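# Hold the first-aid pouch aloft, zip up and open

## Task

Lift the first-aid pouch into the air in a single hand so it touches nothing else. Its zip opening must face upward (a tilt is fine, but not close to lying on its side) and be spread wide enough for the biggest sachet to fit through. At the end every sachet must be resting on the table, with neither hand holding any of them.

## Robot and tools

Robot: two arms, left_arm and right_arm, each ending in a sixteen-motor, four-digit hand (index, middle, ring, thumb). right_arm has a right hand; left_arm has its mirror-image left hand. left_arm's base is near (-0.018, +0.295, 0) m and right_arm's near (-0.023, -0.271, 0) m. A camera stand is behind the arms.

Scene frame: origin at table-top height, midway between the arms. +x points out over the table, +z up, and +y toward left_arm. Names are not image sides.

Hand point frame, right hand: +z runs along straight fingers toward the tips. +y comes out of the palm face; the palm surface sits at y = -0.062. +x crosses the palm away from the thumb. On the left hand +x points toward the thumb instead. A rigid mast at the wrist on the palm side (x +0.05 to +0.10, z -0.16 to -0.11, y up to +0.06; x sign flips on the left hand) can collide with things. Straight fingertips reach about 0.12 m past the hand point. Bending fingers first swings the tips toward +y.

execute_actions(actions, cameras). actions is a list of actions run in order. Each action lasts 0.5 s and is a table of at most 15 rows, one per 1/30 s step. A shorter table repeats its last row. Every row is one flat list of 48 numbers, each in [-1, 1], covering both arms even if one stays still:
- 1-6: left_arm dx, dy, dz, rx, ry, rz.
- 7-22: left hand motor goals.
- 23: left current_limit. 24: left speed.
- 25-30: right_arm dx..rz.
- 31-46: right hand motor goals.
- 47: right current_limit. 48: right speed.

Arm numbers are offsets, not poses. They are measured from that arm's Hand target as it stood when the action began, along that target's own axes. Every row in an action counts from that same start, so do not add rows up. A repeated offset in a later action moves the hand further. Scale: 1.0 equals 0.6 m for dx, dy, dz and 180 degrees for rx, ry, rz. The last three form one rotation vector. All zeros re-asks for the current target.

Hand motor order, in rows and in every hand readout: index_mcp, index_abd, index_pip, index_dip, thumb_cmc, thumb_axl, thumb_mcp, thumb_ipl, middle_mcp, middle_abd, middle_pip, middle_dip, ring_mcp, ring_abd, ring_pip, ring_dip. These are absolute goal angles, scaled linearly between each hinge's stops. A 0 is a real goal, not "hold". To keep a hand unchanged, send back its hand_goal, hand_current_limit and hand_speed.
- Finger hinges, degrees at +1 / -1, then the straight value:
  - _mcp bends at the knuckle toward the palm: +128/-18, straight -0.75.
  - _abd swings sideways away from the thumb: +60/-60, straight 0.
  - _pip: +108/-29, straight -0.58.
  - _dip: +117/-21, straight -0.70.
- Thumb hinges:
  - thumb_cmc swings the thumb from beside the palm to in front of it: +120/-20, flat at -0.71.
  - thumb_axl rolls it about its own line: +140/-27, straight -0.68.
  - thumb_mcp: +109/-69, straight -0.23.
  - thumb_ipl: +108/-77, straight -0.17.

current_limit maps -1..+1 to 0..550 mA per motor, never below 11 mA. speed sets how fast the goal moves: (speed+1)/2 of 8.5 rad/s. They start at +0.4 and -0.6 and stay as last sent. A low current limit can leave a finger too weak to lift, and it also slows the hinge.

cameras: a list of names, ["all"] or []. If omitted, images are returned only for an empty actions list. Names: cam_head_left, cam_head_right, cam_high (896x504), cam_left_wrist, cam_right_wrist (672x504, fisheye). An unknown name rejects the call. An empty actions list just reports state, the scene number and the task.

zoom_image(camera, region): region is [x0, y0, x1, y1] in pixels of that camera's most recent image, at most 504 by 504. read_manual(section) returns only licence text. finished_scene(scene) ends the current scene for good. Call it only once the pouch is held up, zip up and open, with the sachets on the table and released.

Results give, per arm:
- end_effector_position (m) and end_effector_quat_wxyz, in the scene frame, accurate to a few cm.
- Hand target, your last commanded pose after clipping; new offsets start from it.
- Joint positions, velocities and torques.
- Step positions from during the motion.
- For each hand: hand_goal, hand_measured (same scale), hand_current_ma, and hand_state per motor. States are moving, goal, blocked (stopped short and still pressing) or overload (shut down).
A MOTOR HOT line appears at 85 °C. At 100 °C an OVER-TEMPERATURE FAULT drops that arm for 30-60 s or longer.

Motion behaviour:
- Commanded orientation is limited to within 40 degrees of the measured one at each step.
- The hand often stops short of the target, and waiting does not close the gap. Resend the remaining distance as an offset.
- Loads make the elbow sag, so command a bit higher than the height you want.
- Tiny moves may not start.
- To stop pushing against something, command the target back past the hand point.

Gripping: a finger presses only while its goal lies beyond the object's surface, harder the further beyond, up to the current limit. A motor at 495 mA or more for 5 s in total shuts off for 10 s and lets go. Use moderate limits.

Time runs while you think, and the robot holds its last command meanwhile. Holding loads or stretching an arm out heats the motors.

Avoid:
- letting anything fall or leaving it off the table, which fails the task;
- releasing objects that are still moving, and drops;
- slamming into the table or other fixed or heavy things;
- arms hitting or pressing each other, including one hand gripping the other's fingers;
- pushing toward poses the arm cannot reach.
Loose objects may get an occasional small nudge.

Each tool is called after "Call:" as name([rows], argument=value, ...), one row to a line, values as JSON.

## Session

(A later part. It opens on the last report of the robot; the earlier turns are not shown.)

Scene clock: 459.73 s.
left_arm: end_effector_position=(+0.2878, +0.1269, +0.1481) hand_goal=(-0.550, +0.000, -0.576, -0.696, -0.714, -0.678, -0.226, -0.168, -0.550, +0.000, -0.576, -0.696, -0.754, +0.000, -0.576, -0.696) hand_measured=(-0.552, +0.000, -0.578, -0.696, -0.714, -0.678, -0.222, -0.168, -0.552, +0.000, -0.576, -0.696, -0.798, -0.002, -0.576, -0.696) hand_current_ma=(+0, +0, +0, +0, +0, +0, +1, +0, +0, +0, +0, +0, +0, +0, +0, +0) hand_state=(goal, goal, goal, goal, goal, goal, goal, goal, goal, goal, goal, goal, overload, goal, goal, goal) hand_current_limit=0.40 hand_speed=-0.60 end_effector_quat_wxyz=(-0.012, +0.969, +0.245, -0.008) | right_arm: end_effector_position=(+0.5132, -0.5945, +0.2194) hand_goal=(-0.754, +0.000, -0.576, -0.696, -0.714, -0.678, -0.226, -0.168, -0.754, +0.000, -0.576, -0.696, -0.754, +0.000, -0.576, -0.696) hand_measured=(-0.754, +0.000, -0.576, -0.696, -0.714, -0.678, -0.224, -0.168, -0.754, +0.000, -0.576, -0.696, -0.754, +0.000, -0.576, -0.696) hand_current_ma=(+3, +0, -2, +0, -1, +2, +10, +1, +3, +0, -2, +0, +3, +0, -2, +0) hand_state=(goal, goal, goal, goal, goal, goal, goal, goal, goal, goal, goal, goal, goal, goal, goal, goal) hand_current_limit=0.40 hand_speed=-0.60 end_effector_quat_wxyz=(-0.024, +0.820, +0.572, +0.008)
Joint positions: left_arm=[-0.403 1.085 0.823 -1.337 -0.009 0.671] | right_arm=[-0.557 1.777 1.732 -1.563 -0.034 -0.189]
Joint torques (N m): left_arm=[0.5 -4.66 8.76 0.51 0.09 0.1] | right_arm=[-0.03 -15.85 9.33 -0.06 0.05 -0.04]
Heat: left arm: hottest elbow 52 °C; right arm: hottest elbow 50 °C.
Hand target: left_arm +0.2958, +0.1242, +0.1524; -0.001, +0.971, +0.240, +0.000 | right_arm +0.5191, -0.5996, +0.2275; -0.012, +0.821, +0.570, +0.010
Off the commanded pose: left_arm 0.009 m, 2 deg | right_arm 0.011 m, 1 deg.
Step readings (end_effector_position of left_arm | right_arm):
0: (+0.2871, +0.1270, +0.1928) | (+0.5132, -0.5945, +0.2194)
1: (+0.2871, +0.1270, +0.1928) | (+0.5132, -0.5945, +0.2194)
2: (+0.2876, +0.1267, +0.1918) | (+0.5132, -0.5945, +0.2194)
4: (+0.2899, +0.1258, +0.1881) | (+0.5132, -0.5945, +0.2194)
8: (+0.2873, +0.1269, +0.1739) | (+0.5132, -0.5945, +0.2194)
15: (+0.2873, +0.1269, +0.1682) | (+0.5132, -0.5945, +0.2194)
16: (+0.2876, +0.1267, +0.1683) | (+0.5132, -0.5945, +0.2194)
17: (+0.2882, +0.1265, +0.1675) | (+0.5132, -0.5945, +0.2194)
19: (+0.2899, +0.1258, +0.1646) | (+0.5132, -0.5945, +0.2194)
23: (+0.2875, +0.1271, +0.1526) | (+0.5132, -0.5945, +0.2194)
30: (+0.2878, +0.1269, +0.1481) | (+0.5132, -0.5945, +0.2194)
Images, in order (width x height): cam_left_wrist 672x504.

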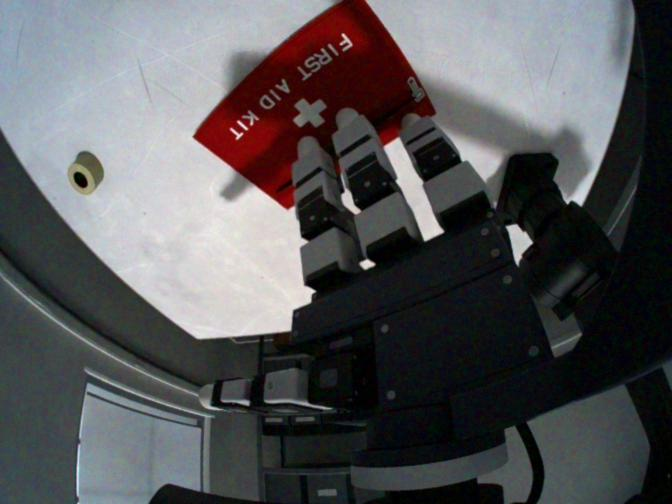

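Call:
execute_actions([
  [[0,0,0.02,0,0,0,-0.55,0,-0.576,-0.696,-0.714,-0.678,-0.226,-0.168,-0.55,0,-0.576,-0.696,-0.754,0,-0.576,-0.696,0.4,-0.6,0,0,0,0,0,0,-0.754,0,-0.576,-0.696,-0.714,-0.678,-0.226,-0.168,-0.754,0,-0.576,-0.696,-0.754,0,-0.576,-0.696,0.4,-0.6]],
  [[0,0,0.012,0,0,0,-0.55,0,-0.576,-0.696,-0.714,-0.678,-0.226,-0.168,-0.55,0,-0.576,-0.696,-0.754,0,-0.576,-0.696,0.4,-0.6,0,0,0,0,0,0,-0.754,0,-0.576,-0.696,-0.714,-0.678,-0.226,-0.168,-0.754,0,-0.576,-0.696,-0.754,0,-0.576,-0.696,0.4,-0.6]],
  [[0,0,0.01,0,0,0,-0.55,0,-0.576,-0.696,-0.714,-0.678,-0.226,-0.168,-0.55,0,-0.576,-0.696,-0.754,0,-0.576,-0.696,0.4,-0.6,0,0,0,0,0,0,-0.754,0,-0.576,-0.696,-0.714,-0.678,-0.226,-0.168,-0.754,0,-0.576,-0.696,-0.754,0,-0.576,-0.696,0.4,-0.6]],
], cameras=["cam_left_wrist","cam_high"])

Call:
zoom_image(camera="cam_left_wrist", region=[200, 0, 450, 240])

Scene clock: 472.57 s.
left_arm: end_effector_position=(+0.2912, +0.1236, +0.1355) hand_goal=(-0.550, +0.000, -0.576, -0.696, -0.714, -0.678, -0.226, -0.168, -0.550, +0.000, -0.576, -0.696, -0.754, +0.000, -0.576, -0.696) hand_measured=(-0.548, +0.008, -0.576, -0.696, -0.714, -0.678, -0.222, -0.168, -0.552, +0.000, -0.576, -0.696, -0.808, +0.002, -0.576, -0.696) hand_current_ma=(+0, +2, +0, +0, +0, +0, +1, +0, +0, +0, +0, +0, +0, +0, +0, +0) hand_state=(goal, goal, goal, goal, goal, goal, goal, goal, goal, goal, goal, goal, overload, goal, goal, goal) hand_current_limit=0.40 hand_speed=-0.60 end_effector_quat_wxyz=(-0.001, +0.970, +0.244, -0.002) | right_arm: end_effector_position=(+0.5132, -0.5945, +0.2194) hand_goal=(-0.754, +0.000, -0.576, -0.696, -0.714, -0.678, -0.226, -0.168, -0.754, +0.000, -0.576, -0.696, -0.754, +0.000, -0.576, -0.696) hand_measured=(-0.754, +0.000, -0.576, -0.696, -0.714, -0.678, -0.224, -0.168, -0.754, +0.000, -0.576, -0.696, -0.754, +0.000, -0.576, -0.696) hand_current_ma=(+3, +0, -2, +0, -1, +2, +10, +1, +3, +0, -2, +0, +3, +0, -2, +0) hand_state=(goal, goal, goal, goal, goal, goal, goal, goal, goal, goal, goal, goal, goal, goal, goal, goal) hand_current_limit=0.40 hand_speed=-0.60 end_effector_quat_wxyz=(-0.024, +0.820, +0.572, +0.008)
Joint positions: left_arm=[-0.403 1.094 0.789 -1.271 0 0.673] | right_arm=[-0.557 1.777 1.732 -1.563 -0.034 -0.189]
Joint torques (N m): left_arm=[0.73 -3.55 7.17 1.01 0.11 0.09] | right_arm=[-0.09 -15.91 9.36 -0.06 0.05 -0.03]
Heat: left arm: hottest elbow 50 °C; right arm: hottest elbow 50 °C.
Hand target: left_arm +0.2958, +0.1242, +0.1273; -0.001, +0.971, +0.240, +0.000 | right_arm +0.5191, -0.5996, +0.2275; -0.012, +0.821, +0.570, +0.010
Off the commanded pose: left_arm 0.010 m, 1 deg | right_arm 0.011 m, 1 deg.
Step readings (end_effector_position of left_arm | right_arm):
0: (+0.2878, +0.1269, +0.1481) | (+0.5132, -0.5945, +0.2194)
1: (+0.2878, +0.1269, +0.1481) | (+0.5132, -0.5945, +0.2194)
2: (+0.2882, +0.1268, +0.1478) | (+0.5132, -0.5945, +0.2194)
4: (+0.2893, +0.1263, +0.1464) | (+0.5132, -0.5945, +0.2194)
8: (+0.2887, +0.1265, +0.1405) | (+0.5132, -0.5945, +0.2194)
15: (+0.2892, +0.1261, +0.1388) | (+0.5132, -0.5945, +0.2194)
16: (+0.2892, +0.1261, +0.1388) | (+0.5132, -0.5945, +0.2194)
17: (+0.2891, +0.1260, +0.1384) | (+0.5132, -0.5945, +0.2194)
19: (+0.2893, +0.1259, +0.1374) | (+0.5132, -0.5945, +0.2194)
23: (+0.2896, +0.1258, +0.1355) | (+0.5132, -0.5945, +0.2194)
30: (+0.2900, +0.1259, +0.1356) | (+0.5132, -0.5945, +0.2194)
31: (+0.2900, +0.1259, +0.1356) | (+0.5132, -0.5945, +0.2194)
32: (+0.2901, +0.1258, +0.1354) | (+0.5132, -0.5945, +0.2194)
34: (+0.2908, +0.1255, +0.1352) | (+0.5132, -0.5945, +0.2194)
38: (+0.2915, +0.1249, +0.1353) | (+0.5132, -0.5945, +0.2194)
45: (+0.2913, +0.1239, +0.1355) | (+0.5132, -0.5945, +0.2194)
Images, in order (width x height): cam_high 896x504, cam_left_wrist 672x504.

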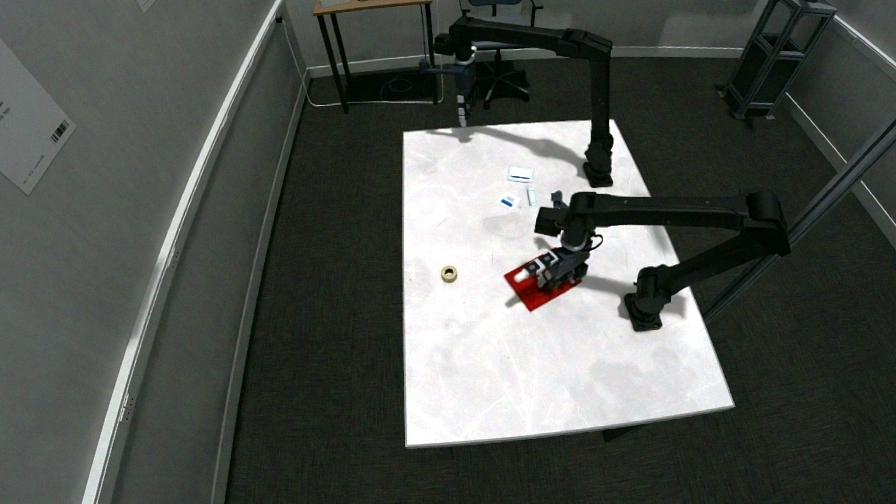

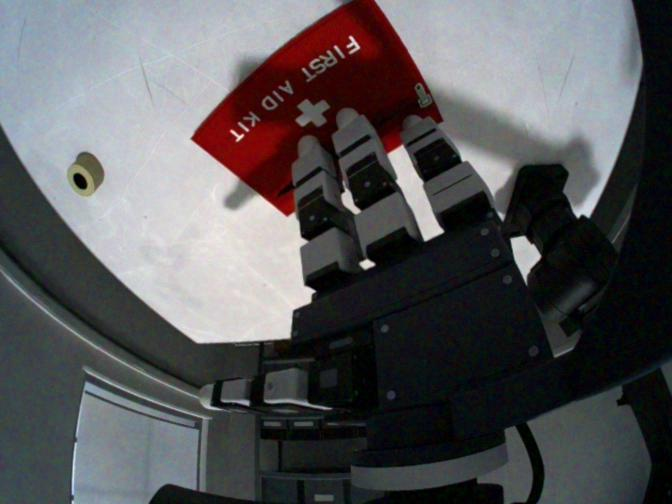

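Scaled by 2.016 from the camera's 672x504 image, which has a finer 960x720 frame.

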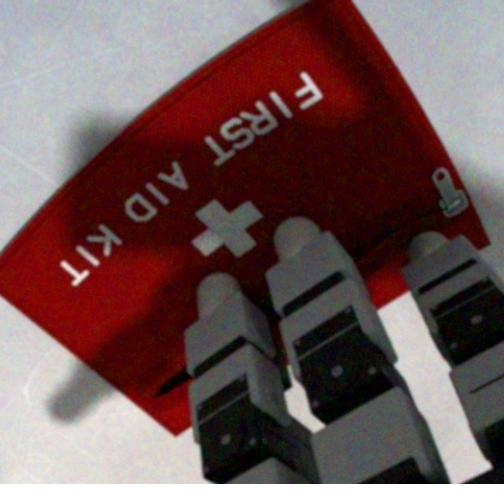

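Call:
execute_actions([
  [[0,0.03,0,0,0,0,-0.55,0,-0.576,-0.696,-0.714,-0.678,-0.226,-0.168,-0.55,0,-0.576,-0.696,-0.754,0,-0.576,-0.696,0.4,-0.6,0,0,0,0,0,0,-0.754,0,-0.576,-0.696,-0.714,-0.678,-0.226,-0.168,-0.754,0,-0.576,-0.696,-0.754,0,-0.576,-0.696,0.4,-0.6]],
  [[0,0.03,0,0,0,0,-0.55,0,-0.576,-0.696,-0.714,-0.678,-0.226,-0.168,-0.55,0,-0.576,-0.696,-0.754,0,-0.576,-0.696,0.4,-0.6,0,0,0,0,0,0,-0.754,0,-0.576,-0.696,-0.714,-0.678,-0.226,-0.168,-0.754,0,-0.576,-0.696,-0.754,0,-0.576,-0.696,0.4,-0.6]],
], cameras=["cam_left_wrist","cam_high"])

Call:
zoom_image(camera="cam_left_wrist", region=[200, 0, 450, 240])

Call:
zoom_image(camera="cam_high", region=[480, 220, 600, 330])

Scene clock: 486.60 s.
left_arm: end_effector_position=(+0.3048, +0.1036, +0.1346) hand_goal=(-0.550, +0.000, -0.576, -0.696, -0.714, -0.678, -0.226, -0.168, -0.550, +0.000, -0.576, -0.696, -0.754, +0.000, -0.576, -0.696) hand_measured=(-0.548, +0.016, -0.576, -0.696, -0.714, -0.678, -0.222, -0.168, -0.556, +0.004, -0.578, -0.696, -0.846, +0.000, -0.576, -0.696) hand_current_ma=(+0, +5, +0, +0, +0, +0, +1, +0, -1, +0, +0, +0, +0, +0, +0, +0) hand_state=(goal, goal, goal, goal, goal, goal, goal, goal, goal, goal, goal, goal, overload, goal, goal, goal) hand_current_limit=0.40 hand_speed=-0.60 end_effector_quat_wxyz=(-0.005, +0.970, +0.243, +0.001) | right_arm: end_effector_position=(+0.5132, -0.5945, +0.2194) hand_goal=(-0.754, +0.000, -0.576, -0.696, -0.714, -0.678, -0.226, -0.168, -0.754, +0.000, -0.576, -0.696, -0.754, +0.000, -0.576, -0.696) hand_measured=(-0.754, +0.000, -0.576, -0.696, -0.714, -0.678, -0.224, -0.168, -0.754, +0.000, -0.576, -0.696, -0.754, +0.000, -0.576, -0.696) hand_current_ma=(+3, +0, -2, +0, -1, +2, +10, +1, +3, +0, -2, +0, +3, +0, -2, +0) hand_state=(goal, goal, goal, goal, goal, goal, goal, goal, goal, goal, goal, goal, goal, goal, goal, goal) hand_current_limit=0.40 hand_speed=-0.60 end_effector_quat_wxyz=(-0.024, +0.820, +0.572, +0.008)
Joint positions: left_arm=[-0.453 1.156 0.832 -1.252 -0.009 0.625] | right_arm=[-0.557 1.777 1.732 -1.563 -0.034 -0.189]
Joint torques (N m): left_arm=[-1.73 -2.78 8.58 1.11 0.11 -0.21] | right_arm=[-0.09 -15.91 9.35 -0.09 0.05 -0.03]
Heat: left arm: hottest elbow 48 °C; right arm: hottest elbow 50 °C.
Hand target: left_arm +0.3127, +0.0925, +0.1273; -0.001, +0.971, +0.241, +0.000 | right_arm +0.5191, -0.5996, +0.2275; -0.012, +0.821, +0.570, +0.010
Off the commanded pose: left_arm 0.016 m, 1 deg | right_arm 0.011 m, 1 deg.
Step readings (end_effector_position of left_arm | right_arm):
0: (+0.2912, +0.1236, +0.1355) | (+0.5132, -0.5945, +0.2194)
1: (+0.2912, +0.1236, +0.1355) | (+0.5132, -0.5945, +0.2194)
2: (+0.2915, +0.1235, +0.1354) | (+0.5132, -0.5945, +0.2194)
4: (+0.2919, +0.1235, +0.1342) | (+0.5132, -0.5945, +0.2194)
8: (+0.2938, +0.1209, +0.1340) | (+0.5132, -0.5945, +0.2194)
15: (+0.2955, +0.1190, +0.1342) | (+0.5132, -0.5945, +0.2194)
16: (+0.2955, +0.1189, +0.1341) | (+0.5132, -0.5945, +0.2194)
17: (+0.2957, +0.1184, +0.1341) | (+0.5132, -0.5945, +0.2194)
19: (+0.2976, +0.1149, +0.1343) | (+0.5132, -0.5945, +0.2194)
23: (+0.3028, +0.1053, +0.1346) | (+0.5132, -0.5945, +0.2194)
30: (+0.3047, +0.1035, +0.1346) | (+0.5132, -0.5945, +0.2194)
Images, in order (width x height): cam_high 896x504, cam_left_wrist 672x504.

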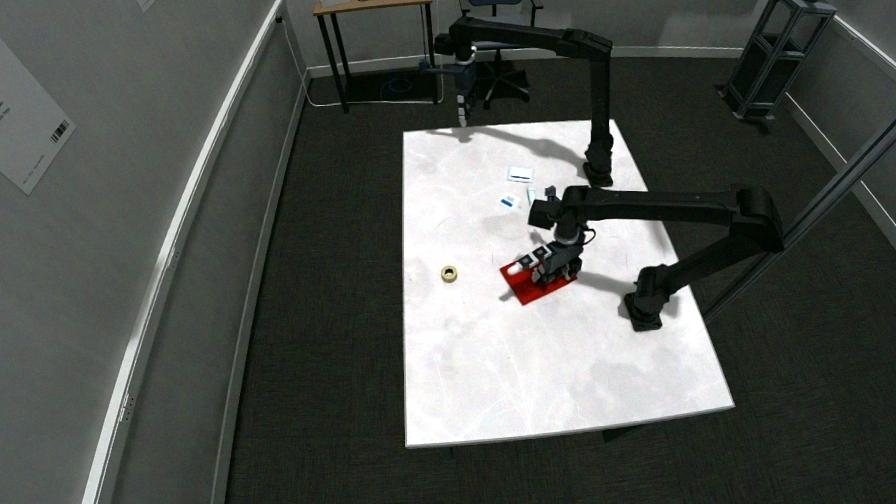

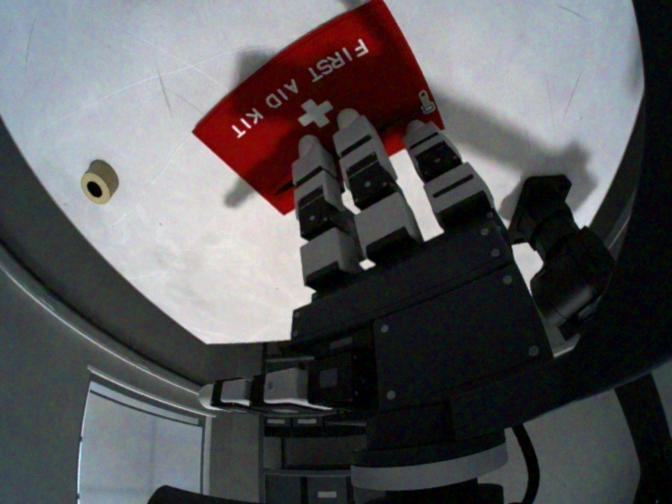

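Scaled by 2.016 from the camera's 672x504 image, which has a finer 960x720 frame.

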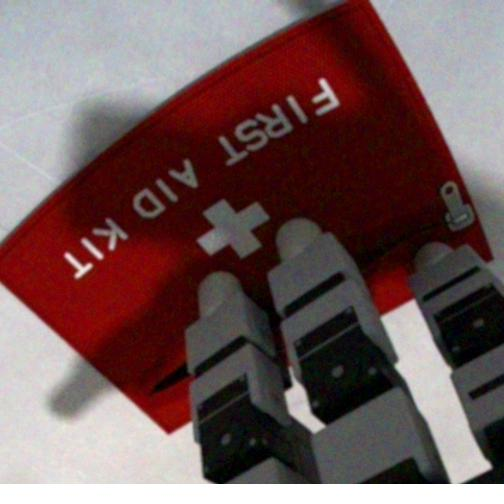

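Scaled by 4.200 from the camera's 896x504 image, which has a finer 1280x720 frame.

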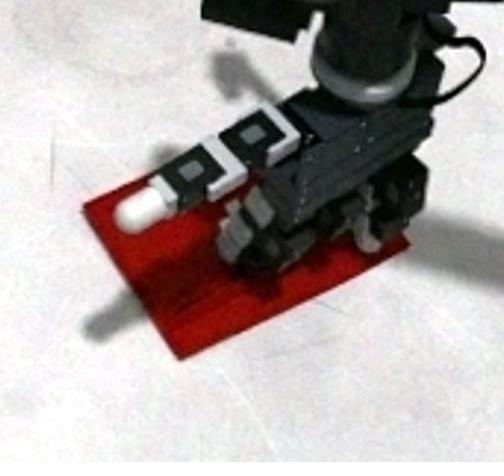

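Call:
execute_actions([
  [[0,0,-0.06,0,0,0,-0.55,0,-0.576,-0.696,-0.714,-0.678,-0.226,-0.168,-0.55,0,-0.576,-0.696,-0.754,0,-0.576,-0.696,0.4,-0.6,0,0,0,0,0,0,-0.754,0,-0.576,-0.696,-0.714,-0.678,-0.226,-0.168,-0.754,0,-0.576,-0.696,-0.754,0,-0.576,-0.696,0.4,-0.6]],
  [[0,-0.05,-0.12,0,0,0,-0.55,0,-0.576,-0.696,-0.714,-0.678,-0.226,-0.168,-0.55,0,-0.576,-0.696,-0.754,0,-0.576,-0.696,0.4,-0.6,0,0,0,0,0,0,-0.754,0,-0.576,-0.696,-0.714,-0.678,-0.226,-0.168,-0.754,0,-0.576,-0.696,-0.754,0,-0.576,-0.696,0.4,-0.6]],
], cameras=["cam_left_wrist","cam_high"])

Call:
zoom_image(camera="cam_left_wrist", region=[180, 0, 450, 240])

Call:
zoom_image(camera="cam_high", region=[480, 220, 600, 330])

Scene clock: 550.57 s.
left_arm: end_effector_position=(+0.2868, +0.1222, +0.2150) hand_goal=(-0.550, +0.000, -0.576, -0.696, -0.714, -0.678, -0.226, -0.168, -0.550, +0.000, -0.576, -0.696, -0.754, +0.000, -0.576, -0.696) hand_measured=(-0.550, +0.002, -0.576, -0.696, -0.714, -0.678, -0.222, -0.168, -0.552, +0.002, -0.578, -0.696, -0.804, +0.000, -0.576, -0.696) hand_current_ma=(+0, +0, +0, +0, +0, +0, +1, +0, +0, +0, +0, +0, +0, +0, +0, +0) hand_state=(goal, goal, goal, goal, goal, goal, goal, goal, goal, goal, goal, goal, overload, goal, goal, goal) hand_current_limit=0.40 hand_speed=-0.60 end_effector_quat_wxyz=(-0.013, +0.969, +0.245, -0.012) | right_arm: end_effector_position=(+0.5132, -0.5945, +0.2194) hand_goal=(-0.754, +0.000, -0.576, -0.696, -0.714, -0.678, -0.226, -0.168, -0.754, +0.000, -0.576, -0.696, -0.754, +0.000, -0.576, -0.696) hand_measured=(-0.754, +0.000, -0.576, -0.696, -0.714, -0.678, -0.224, -0.168, -0.754, +0.000, -0.576, -0.696, -0.754, +0.000, -0.576, -0.696) hand_current_ma=(+3, +0, -2, +0, -1, +2, +10, +1, +3, +0, -2, +0, +3, +0, -2, +0) hand_state=(goal, goal, goal, goal, goal, goal, goal, goal, goal, goal, goal, goal, goal, goal, goal, goal) hand_current_limit=0.40 hand_speed=-0.60 end_effector_quat_wxyz=(-0.024, +0.820, +0.572, +0.008)
Joint positions: left_arm=[-0.419 1.06 0.985 -1.531 -0.006 0.656] | right_arm=[-0.557 1.777 1.732 -1.563 -0.034 -0.189]
Joint torques (N m): left_arm=[0.62 -4.48 12.37 -0.87 0.09 0.09] | right_arm=[-0.09 -15.97 9.33 -0.06 0.06 -0.03]
Heat: left arm: hottest elbow 48 °C; right arm: hottest elbow 50 °C.
Hand target: left_arm +0.2987, +0.1188, +0.2353; -0.001, +0.971, +0.240, +0.000 | right_arm +0.5191, -0.5996, +0.2275; -0.012, +0.821, +0.570, +0.010
Off the commanded pose: left_arm 0.024 m, 2 deg | right_arm 0.011 m, 1 deg.
Step readings (end_effector_position of left_arm | right_arm):
0: (+0.3048, +0.1036, +0.1346) | (+0.5132, -0.5945, +0.2194)
1: (+0.3049, +0.1035, +0.1348) | (+0.5132, -0.5945, +0.2194)
2: (+0.3054, +0.1033, +0.1357) | (+0.5132, -0.5945, +0.2194)
4: (+0.3048, +0.1035, +0.1368) | (+0.5132, -0.5945, +0.2194)
8: (+0.3009, +0.1043, +0.1392) | (+0.5132, -0.5945, +0.2194)
15: (+0.3004, +0.1048, +0.1419) | (+0.5132, -0.5945, +0.2194)
16: (+0.3003, +0.1049, +0.1421) | (+0.5132, -0.5945, +0.2194)
17: (+0.2997, +0.1052, +0.1437) | (+0.5132, -0.5945, +0.2194)
19: (+0.2935, +0.1087, +0.1515) | (+0.5132, -0.5945, +0.2194)
23: (+0.2856, +0.1150, +0.1873) | (+0.5132, -0.5945, +0.2194)
30: (+0.2886, +0.1200, +0.2167) | (+0.5132, -0.5945, +0.2194)
Images, in order (width x height): cam_high 896x504, cam_left_wrist 672x504.

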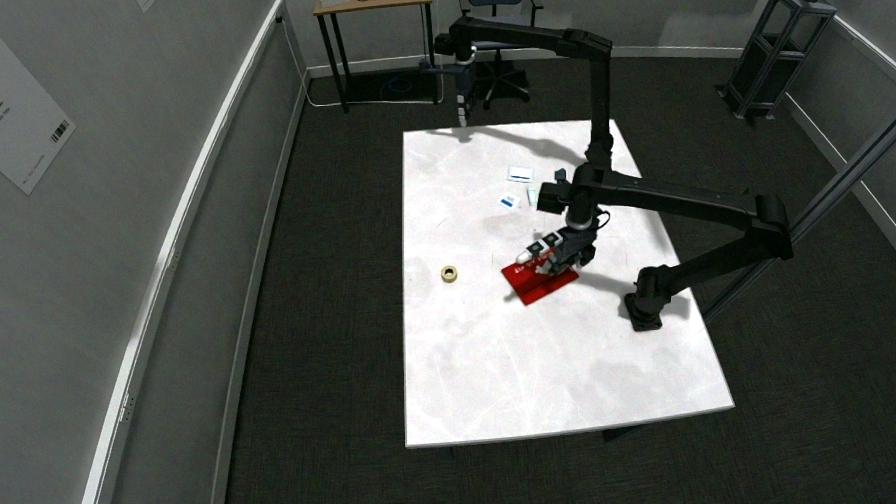

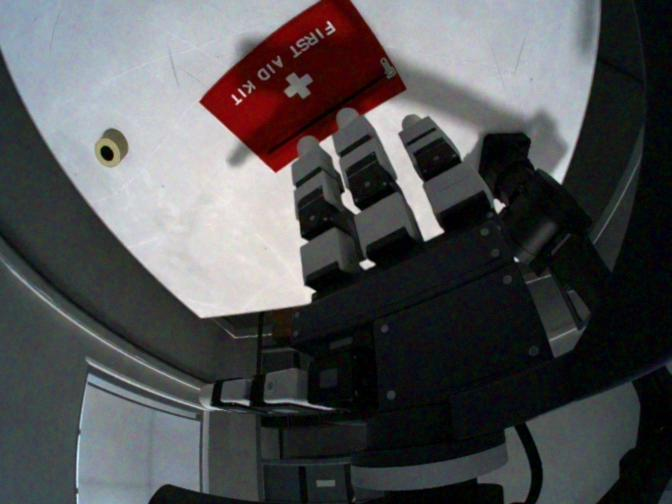

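Scaled by 1.867 from the camera's 672x504 image, which has a finer 960x720 frame.

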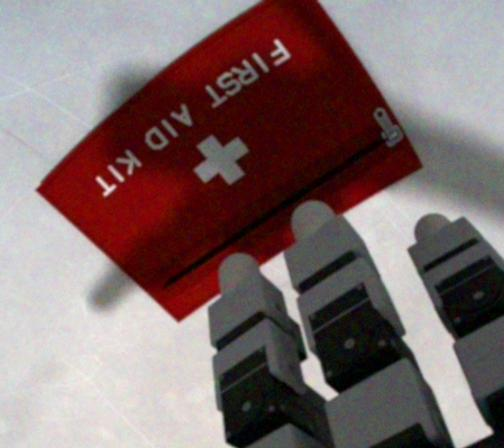

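Scaled by 4.200 from the camera's 896x504 image, which has a finer 1280x720 frame.

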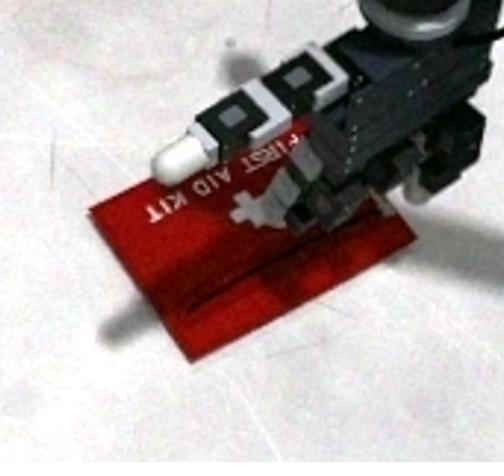

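Call:
execute_actions([
  [[0,0,-0.12,0,0,0,-0.617,0,0.5,-0.696,0,-0.678,0.077,-0.168,-0.617,0,0.5,-0.696,-0.754,0,0.5,0.5,0.4,-0.4,0,0,0,0,0,0,-0.754,0,-0.576,-0.696,-0.714,-0.678,-0.226,-0.168,-0.754,0,-0.576,-0.696,-0.754,0,-0.576,-0.696,0.4,-0.6]],
  [[0,0,0,0.0406,-0.0381,-0.0733,-0.617,0,0.81,-0.696,0.571,-0.678,0.077,-0.168,-0.617,0,0.81,-0.696,-0.754,0,0.9,0.9,0.4,-0.4,0,0,0,0,0,0,-0.754,0,-0.576,-0.696,-0.714,-0.678,-0.226,-0.168,-0.754,0,-0.576,-0.696,-0.754,0,-0.576,-0.696,0.4,-0.6]],
  [[0,0,0,0.0406,-0.0381,-0.0733,-0.617,0,0.81,-0.696,0.571,-0.678,0.077,-0.168,-0.617,0,0.81,-0.696,-0.754,0,0.9,0.9,0.4,-0.4,0,0,0,0,0,0,-0.754,0,-0.576,-0.696,-0.714,-0.678,-0.226,-0.168,-0.754,0,-0.576,-0.696,-0.754,0,-0.576,-0.696,0.4,-0.6]],
  [[0,0,0,0.0406,-0.0381,-0.0733,-0.617,0,0.81,-0.696,0.571,-0.678,0.077,-0.168,-0.617,0,0.81,-0.696,-0.754,0,0.9,0.9,0.4,-0.4,0,0,0,0,0,0,-0.754,0,-0.576,-0.696,-0.714,-0.678,-0.226,-0.168,-0.754,0,-0.576,-0.696,-0.754,0,-0.576,-0.696,0.4,-0.6]],
  [[0,0,0,0.0406,-0.0381,-0.0733,-0.617,0,0.81,-0.696,0.571,-0.678,0.077,-0.168,-0.617,0,0.81,-0.696,-0.754,0,0.9,0.9,0.4,-0.4,0,0,0,0,0,0,-0.754,0,-0.576,-0.696,-0.714,-0.678,-0.226,-0.168,-0.754,0,-0.576,-0.696,-0.754,0,-0.576,-0.696,0.4,-0.6]],
  [[0,0,0,0.0406,-0.0381,-0.0733,-0.617,0,0.81,-0.696,0.571,-0.678,0.077,-0.168,-0.617,0,0.81,-0.696,-0.754,0,0.9,0.9,0.4,-0.4,0,0,0,0,0,0,-0.754,0,-0.576,-0.696,-0.714,-0.678,-0.226,-0.168,-0.754,0,-0.576,-0.696,-0.754,0,-0.576,-0.696,0.4,-0.6]],
  [[0,0,0,0.0406,-0.0381,-0.0733,-0.617,0,0.81,-0.696,0.571,-0.678,0.077,-0.168,-0.617,0,0.81,-0.696,-0.754,0,0.9,0.9,0.4,-0.4,0,0,0,0,0,0,-0.754,0,-0.576,-0.696,-0.714,-0.678,-0.226,-0.168,-0.754,0,-0.576,-0.696,-0.754,0,-0.576,-0.696,0.4,-0.6]],
], cameras=["all"])

Scene clock: 763.70 s.
left_arm: end_effector_position=(+0.2869, +0.1210, +0.2850) hand_goal=(-0.618, +0.000, +0.810, -0.696, +0.570, -0.678, +0.076, -0.168, -0.618, +0.000, +0.810, -0.696, -0.754, +0.000, +0.900, +0.900) hand_measured=(-0.618, +0.002, +0.802, -0.696, +0.568, -0.678, +0.078, -0.168, -0.618, +0.002, +0.804, -0.696, -0.718, +0.000, +0.874, +0.814) hand_current_ma=(+0, +0, -2, +0, +0, +0, +0, +0, +0, +0, -1, +0, +0, +0, -16, -141) hand_state=(goal, goal, goal, goal, goal, goal, goal, goal, goal, goal, goal, goal, overload, goal, blocked, blocked) hand_current_limit=0.40 hand_speed=-0.40 end_effector_quat_wxyz=(+0.011, +0.438, +0.847, -0.300) | right_arm: end_effector_position=(+0.5132, -0.5945, +0.2194) hand_goal=(-0.754, +0.000, -0.576, -0.696, -0.714, -0.678, -0.226, -0.168, -0.754, +0.000, -0.576, -0.696, -0.754, +0.000, -0.576, -0.696) hand_measured=(-0.754, +0.000, -0.576, -0.696, -0.714, -0.678, -0.224, -0.168, -0.754, +0.000, -0.576, -0.696, -0.754, +0.000, -0.576, -0.696) hand_current_ma=(+3, +0, -2, +0, -1, +2, +10, +1, +3, +0, -2, +0, +3, +0, -2, +0) hand_state=(goal, goal, goal, goal, goal, goal, goal, goal, goal, goal, goal, goal, goal, goal, goal, goal) hand_current_limit=0.40 hand_speed=-0.60 end_effector_quat_wxyz=(-0.024, +0.820, +0.572, +0.008)
Joint positions: left_arm=[-0.431 1.203 1.313 -1.686 0.609 -1.046] | right_arm=[-0.557 1.777 1.732 -1.563 -0.034 -0.189]
Joint torques (N m): left_arm=[0.62 -6.59 13.08 -0.76 0.96 -0.2] | right_arm=[-0.09 -15.85 9.33 -0.08 0.05 -0.03]
Heat: left arm: hottest elbow 59 °C; right arm: hottest elbow 52 °C.
Hand target: left_arm +0.2988, +0.1187, +0.3073; -0.251, +0.481, +0.745, -0.387 | right_arm +0.5191, -0.5996, +0.2275; -0.012, +0.821, +0.570, +0.010
Off the commanded pose: left_arm 0.025 m, 34 deg | right_arm 0.011 m, 1 deg.
joint sent to its limit (left arm) — joint 4 (wrist pitch), lower limit. The joint targets are off in orientation, not in position.
Step readings (end_effector_position of left_arm | right_arm):
0: (+0.2867, +0.1221, +0.2150) | (+0.5132, -0.5945, +0.2194)
1: (+0.2869, +0.1220, +0.2154) | (+0.5132, -0.5945, +0.2194)
2: (+0.2863, +0.1223, +0.2173) | (+0.5132, -0.5945, +0.2194)
4: (+0.2817, +0.1244, +0.2275) | (+0.5132, -0.5945, +0.2194)
8: (+0.2884, +0.1218, +0.2649) | (+0.5132, -0.5945, +0.2194)
15: (+0.2910, +0.1201, +0.2851) | (+0.5132, -0.5945, +0.2194)
16: (+0.2907, +0.1201, +0.2850) | (+0.5132, -0.5945, +0.2194)
17: (+0.2909, +0.1198, +0.2853) | (+0.5132, -0.5945, +0.2194)
19: (+0.2918, +0.1195, +0.2857) | (+0.5132, -0.5945, +0.2194)
23: (+0.2948, +0.1218, +0.2864) | (+0.5132, -0.5945, +0.2194)
30: (+0.2969, +0.1235, +0.2867) | (+0.5132, -0.5945, +0.2194)
31: (+0.2970, +0.1236, +0.2867) | (+0.5132, -0.5945, +0.2194)
32: (+0.2967, +0.1224, +0.2868) | (+0.5132, -0.5945, +0.2194)
34: (+0.2966, +0.1211, +0.2874) | (+0.5132, -0.5945, +0.2194)
38: (+0.2957, +0.1198, +0.2882) | (+0.5132, -0.5945, +0.2194)
45: (+0.2963, +0.1220, +0.2875) | (+0.5132, -0.5945, +0.2194)
46: (+0.2965, +0.1225, +0.2874) | (+0.5132, -0.5945, +0.2194)
47: (+0.2960, +0.1219, +0.2874) | (+0.5132, -0.5945, +0.2194)
49: (+0.2941, +0.1198, +0.2871) | (+0.5132, -0.5945, +0.2194)
53: (+0.2926, +0.1211, +0.2860) | (+0.5132, -0.5945, +0.2194)
60: (+0.2914, +0.1253, +0.2843) | (+0.5132, -0.5945, +0.2194)
61: (+0.2913, +0.1257, +0.2840) | (+0.5132, -0.5945, +0.2194)
62: (+0.2903, +0.1247, +0.2836) | (+0.5132, -0.5945, +0.2194)
64: (+0.2889, +0.1224, +0.2833) | (+0.5132, -0.5945, +0.2194)
68: (+0.2902, +0.1216, +0.2837) | (+0.5132, -0.5945, +0.2194)
75: (+0.2916, +0.1247, +0.2833) | (+0.5132, -0.5945, +0.2194)
76: (+0.2915, +0.1250, +0.2834) | (+0.5132, -0.5945, +0.2194)
77: (+0.2904, +0.1239, +0.2832) | (+0.5132, -0.5945, +0.2194)
79: (+0.2881, +0.1200, +0.2839) | (+0.5132, -0.5945, +0.2194)
83: (+0.2892, +0.1165, +0.2858) | (+0.5132, -0.5945, +0.2194)
90: (+0.2881, +0.1181, +0.2837) | (+0.5132, -0.5945, +0.2194)
91: (+0.2878, +0.1182, +0.2836) | (+0.5132, -0.5945, +0.2194)
92: (+0.2866, +0.1173, +0.2837) | (+0.5132, -0.5945, +0.2194)
94: (+0.2853, +0.1142, +0.2850) | (+0.5132, -0.5945, +0.2194)
98: (+0.2892, +0.1141, +0.2876) | (+0.5132, -0.5945, +0.2194)
105: (+0.2892, +0.1194, +0.2841) | (+0.5132, -0.5945, +0.2194)

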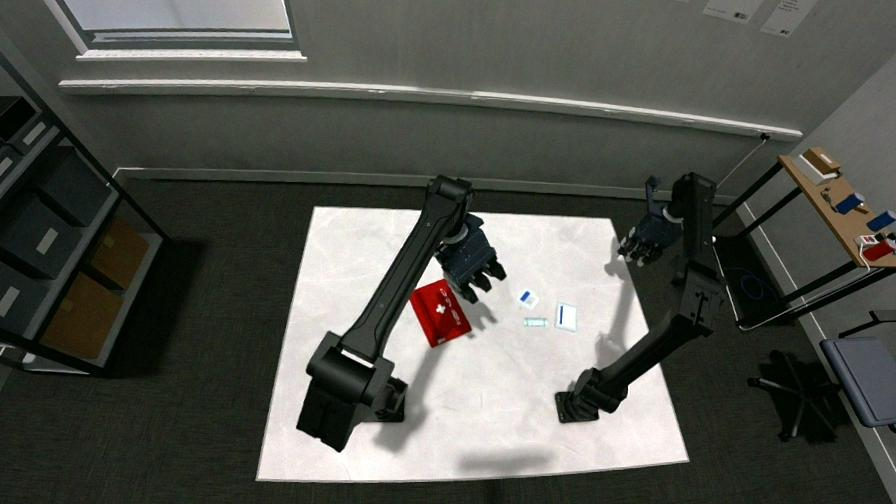

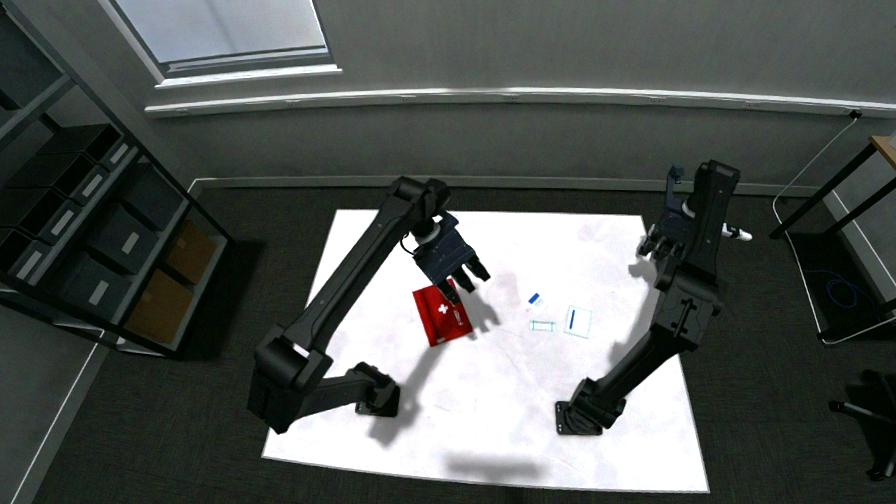

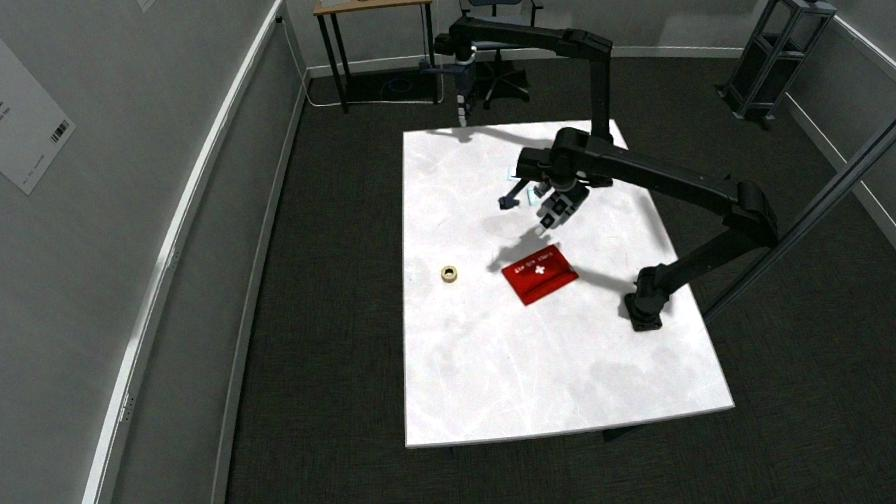

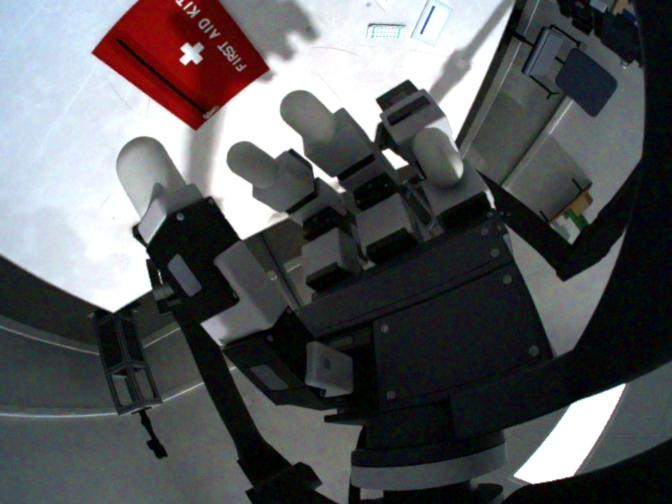

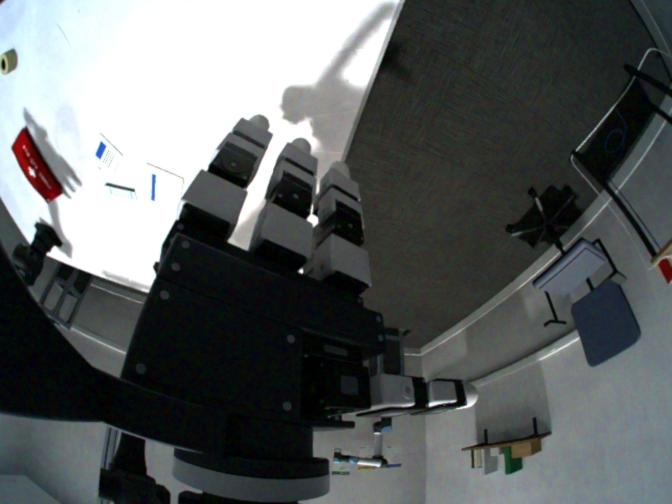

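Call:
execute_actions([
  [[0.0104,0.052,0.0545,0,0,0,-0.617,0,0.81,-0.696,0.571,-0.678,0.077,-0.168,-0.617,0,0.81,-0.696,-0.754,0,0.87,0.80,0.4,-0.4,0,0,0,0,0,0,-0.754,0,-0.576,-0.696,-0.714,-0.678,-0.226,-0.168,-0.754,0,-0.576,-0.696,-0.754,0,-0.576,-0.696,0.4,-0.6]],
  [[0.0104,0.052,0.0545,0,0,0,-0.617,0,0.81,-0.696,0.571,-0.678,0.077,-0.168,-0.617,0,0.81,-0.696,-0.754,0,0.87,0.80,0.4,-0.4,0,0,0,0,0,0,-0.754,0,-0.576,-0.696,-0.714,-0.678,-0.226,-0.168,-0.754,0,-0.576,-0.696,-0.754,0,-0.576,-0.696,0.4,-0.6]],
  [[0.0104,0.052,0.0545,0,0,0,-0.617,0,0.81,-0.696,0.571,-0.678,0.077,-0.168,-0.617,0,0.81,-0.696,-0.754,0,0.87,0.80,0.4,-0.4,0,0,0,0,0,0,-0.754,0,-0.576,-0.696,-0.714,-0.678,-0.226,-0.168,-0.754,0,-0.576,-0.696,-0.754,0,-0.576,-0.696,0.4,-0.6]],
], cameras=["cam_left_wrist","cam_head_left"])

Scene clock: 781.17 s.
left_arm: end_effector_position=(+0.2646, +0.1239, +0.1670) hand_goal=(-0.618, +0.000, +0.810, -0.696, +0.570, -0.678, +0.076, -0.168, -0.618, +0.000, +0.810, -0.696, -0.754, +0.000, +0.870, +0.800) hand_measured=(-0.618, +0.002, +0.802, -0.696, +0.568, -0.678, +0.078, -0.168, -0.618, +0.002, +0.804, -0.696, -0.582, +0.000, +0.864, +0.798) hand_current_ma=(+0, +0, -2, +0, +0, +0, +0, +0, +0, +0, -1, +0, +0, +0, -1, +0) hand_state=(goal, goal, goal, goal, goal, goal, goal, goal, goal, goal, goal, goal, overload, goal, goal, goal) hand_current_limit=0.40 hand_speed=-0.40 end_effector_quat_wxyz=(-0.118, +0.453, +0.821, -0.327) | right_arm: end_effector_position=(+0.5132, -0.5945, +0.2194) hand_goal=(-0.754, +0.000, -0.576, -0.696, -0.714, -0.678, -0.226, -0.168, -0.754, +0.000, -0.576, -0.696, -0.754, +0.000, -0.576, -0.696) hand_measured=(-0.754, +0.000, -0.576, -0.696, -0.714, -0.678, -0.224, -0.168, -0.754, +0.000, -0.576, -0.696, -0.754, +0.000, -0.576, -0.696) hand_current_ma=(+3, +0, -2, +0, -1, +2, +10, +1, +3, +0, -2, +0, +3, +0, -2, +0) hand_state=(goal, goal, goal, goal, goal, goal, goal, goal, goal, goal, goal, goal, goal, goal, goal, goal) hand_current_limit=0.40 hand_speed=-0.60 end_effector_quat_wxyz=(-0.024, +0.820, +0.572, +0.008)
Joint positions: left_arm=[-0.423 1.361 1.124 -1.674 0.635 -0.875] | right_arm=[-0.557 1.777 1.732 -1.563 -0.034 -0.189]
Joint torques (N m): left_arm=[0.09 -8.88 8.53 -1.47 0.28 0.1] | right_arm=[-0.03 -15.91 9.36 -0.05 0.05 -0.03]
Heat: left arm: hottest elbow 58 °C; right arm: hottest elbow 52 °C.
Hand target: left_arm +0.2668, +0.1251, +0.1743; -0.251, +0.481, +0.745, -0.387 | right_arm +0.5191, -0.5996, +0.2275; -0.012, +0.821, +0.570, +0.010
Off the commanded pose: left_arm 0.008 m, 19 deg | right_arm 0.011 m, 1 deg.
joint sent to its limit (left arm) — joint 4 (wrist pitch), lower limit. The joint targets are off in orientation, not in position.
Step readings (end_effector_position of left_arm | right_arm):
0: (+0.2869, +0.1210, +0.2850) | (+0.5132, -0.5945, +0.2194)
1: (+0.2869, +0.1210, +0.2850) | (+0.5132, -0.5945, +0.2194)
2: (+0.2868, +0.1203, +0.2847) | (+0.5132, -0.5945, +0.2194)
4: (+0.2870, +0.1191, +0.2831) | (+0.5132, -0.5945, +0.2194)
8: (+0.2853, +0.1198, +0.2699) | (+0.5132, -0.5945, +0.2194)
15: (+0.2842, +0.1204, +0.2569) | (+0.5132, -0.5945, +0.2194)
16: (+0.2843, +0.1203, +0.2569) | (+0.5132, -0.5945, +0.2194)
17: (+0.2844, +0.1199, +0.2556) | (+0.5132, -0.5945, +0.2194)
19: (+0.2832, +0.1191, +0.2489) | (+0.5132, -0.5945, +0.2194)
23: (+0.2730, +0.1232, +0.2249) | (+0.5132, -0.5945, +0.2194)
30: (+0.2749, +0.1218, +0.2108) | (+0.5132, -0.5945, +0.2194)
31: (+0.2750, +0.1217, +0.2108) | (+0.5132, -0.5945, +0.2194)
32: (+0.2750, +0.1215, +0.2100) | (+0.5132, -0.5945, +0.2194)
34: (+0.2729, +0.1219, +0.2044) | (+0.5132, -0.5945, +0.2194)
38: (+0.2648, +0.1247, +0.1814) | (+0.5132, -0.5945, +0.2194)
45: (+0.2638, +0.1243, +0.1671) | (+0.5132, -0.5945, +0.2194)
Images, in order (width x height): cam_head_left 896x504, cam_left_wrist 672x504.

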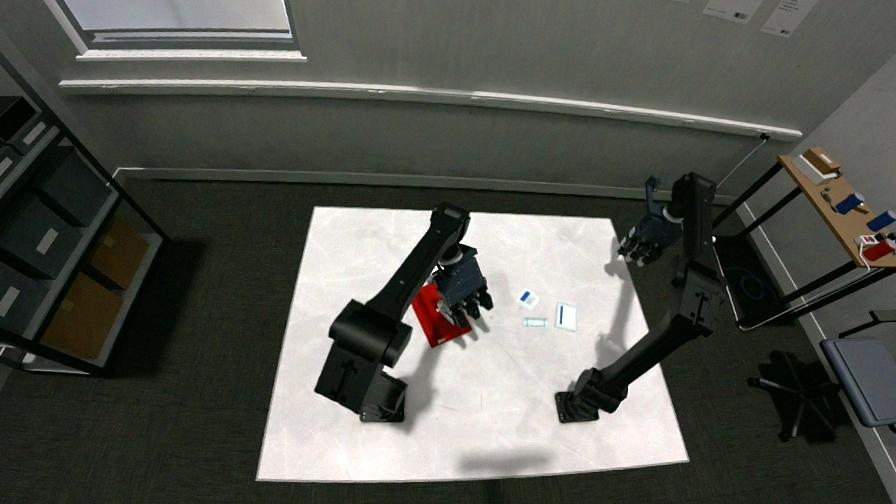

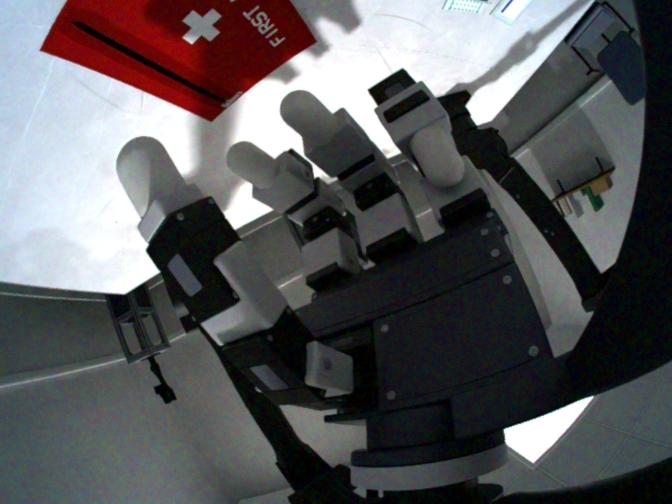

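Call:
execute_actions([
  [[0.005,0.046,0.042,0,0,0,-0.617,0,0.81,-0.696,0.571,-0.678,0.077,-0.168,-0.617,0,0.81,-0.696,-0.754,0,0.87,0.80,0.4,-0.4,0,0,0,0,0,0,-0.754,0,-0.576,-0.696,-0.714,-0.678,-0.226,-0.168,-0.754,0,-0.576,-0.696,-0.754,0,-0.576,-0.696,0.4,-0.6]],
  [[0.005,0.046,0.042,0,0,0,-0.617,0,0.81,-0.696,0.571,-0.678,0.077,-0.168,-0.617,0,0.81,-0.696,-0.754,0,0.87,0.80,0.4,-0.4,0,0,0,0,0,0,-0.754,0,-0.576,-0.696,-0.714,-0.678,-0.226,-0.168,-0.754,0,-0.576,-0.696,-0.754,0,-0.576,-0.696,0.4,-0.6]],
], cameras=["cam_left_wrist","cam_high"])

Call:
zoom_image(camera="cam_high", region=[480, 180, 640, 330])

Scene clock: 798.50 s.
left_arm: end_effector_position=(+0.2526, +0.1242, +0.0935) hand_goal=(-0.618, +0.000, +0.810, -0.696, +0.570, -0.678, +0.076, -0.168, -0.618, +0.000, +0.810, -0.696, -0.754, +0.000, +0.870, +0.800) hand_measured=(-0.616, +0.002, +0.802, -0.696, +0.568, -0.678, +0.078, -0.168, -0.616, +0.002, +0.804, -0.696, -0.478, +0.000, +0.864, +0.798) hand_current_ma=(+0, +0, -2, +0, +0, +0, +0, +0, +0, +0, -1, +0, +0, +0, -1, +0) hand_state=(goal, goal, goal, goal, goal, goal, goal, goal, goal, goal, goal, goal, overload, goal, goal, goal) hand_current_limit=0.40 hand_speed=-0.40 end_effector_quat_wxyz=(-0.197, +0.478, +0.780, -0.353) | right_arm: end_effector_position=(+0.5132, -0.5945, +0.2194) hand_goal=(-0.754, +0.000, -0.576, -0.696, -0.714, -0.678, -0.226, -0.168, -0.754, +0.000, -0.576, -0.696, -0.754, +0.000, -0.576, -0.696) hand_measured=(-0.754, +0.000, -0.576, -0.696, -0.714, -0.678, -0.224, -0.168, -0.754, +0.000, -0.576, -0.696, -0.754, +0.000, -0.576, -0.696) hand_current_ma=(+3, +0, -2, +0, -1, +2, +10, +1, +3, +0, -2, +0, +3, +0, -2, +0) hand_state=(goal, goal, goal, goal, goal, goal, goal, goal, goal, goal, goal, goal, goal, goal, goal, goal) hand_current_limit=0.40 hand_speed=-0.60 end_effector_quat_wxyz=(-0.024, +0.820, +0.572, +0.008)
Joint positions: left_arm=[-0.418 1.534 1.056 -1.672 0.635 -0.694] | right_arm=[-0.557 1.777 1.732 -1.563 -0.034 -0.189]
Joint torques (N m): left_arm=[0.62 -10.05 7.12 -1.94 0.33 0.08] | right_arm=[-0.03 -15.91 9.33 -0.05 0.05 -0.03]
Heat: left arm: hottest elbow 57 °C; right arm: hottest elbow 53 °C.
Hand target: left_arm +0.2555, +0.1268, +0.1002; -0.251, +0.481, +0.745, -0.387 | right_arm +0.5191, -0.5996, +0.2275; -0.012, +0.821, +0.570, +0.010
Off the commanded pose: left_arm 0.008 m, 8 deg | right_arm 0.011 m, 1 deg.
joint sent to its limit (left arm) — joint 4 (wrist pitch), lower limit. The joint targets are off in orientation, not in position.
Step readings (end_effector_position of left_arm | right_arm):
0: (+0.2646, +0.1239, +0.1670) | (+0.5132, -0.5945, +0.2194)
1: (+0.2646, +0.1239, +0.1670) | (+0.5132, -0.5945, +0.2194)
2: (+0.2648, +0.1236, +0.1664) | (+0.5132, -0.5945, +0.2194)
4: (+0.2643, +0.1234, +0.1622) | (+0.5132, -0.5945, +0.2194)
8: (+0.2601, +0.1239, +0.1432) | (+0.5132, -0.5945, +0.2194)
15: (+0.2578, +0.1242, +0.1306) | (+0.5132, -0.5945, +0.2194)
16: (+0.2581, +0.1238, +0.1306) | (+0.5132, -0.5945, +0.2194)
17: (+0.2582, +0.1235, +0.1297) | (+0.5132, -0.5945, +0.2194)
19: (+0.2585, +0.1233, +0.1255) | (+0.5132, -0.5945, +0.2194)
23: (+0.2549, +0.1247, +0.1061) | (+0.5132, -0.5945, +0.2194)
30: (+0.2521, +0.1248, +0.0937) | (+0.5132, -0.5945, +0.2194)
Images, in order (width x height): cam_high 896x504, cam_left_wrist 672x504.

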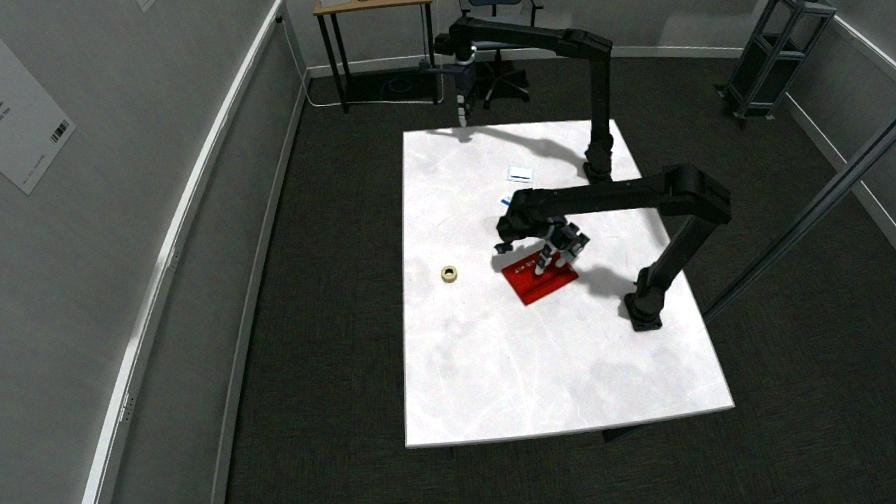

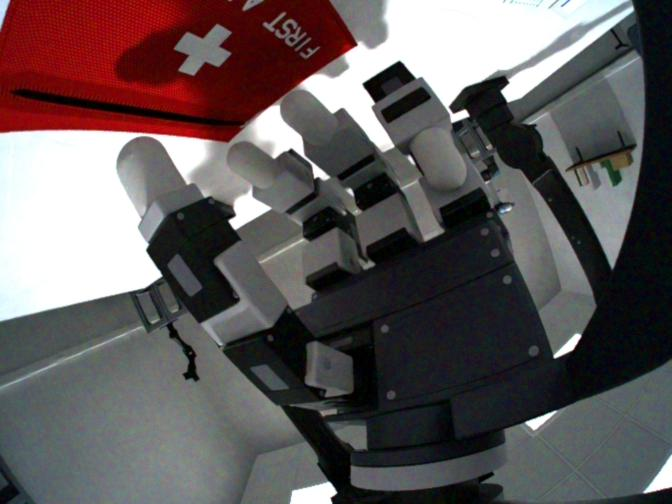

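Scaled by 3.150 from the camera's 896x504 image, which has a finer 1280x720 frame.

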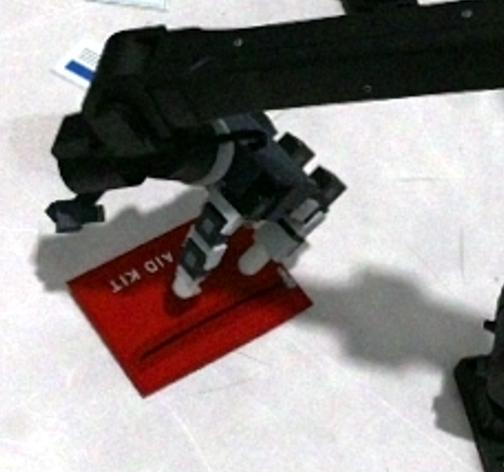

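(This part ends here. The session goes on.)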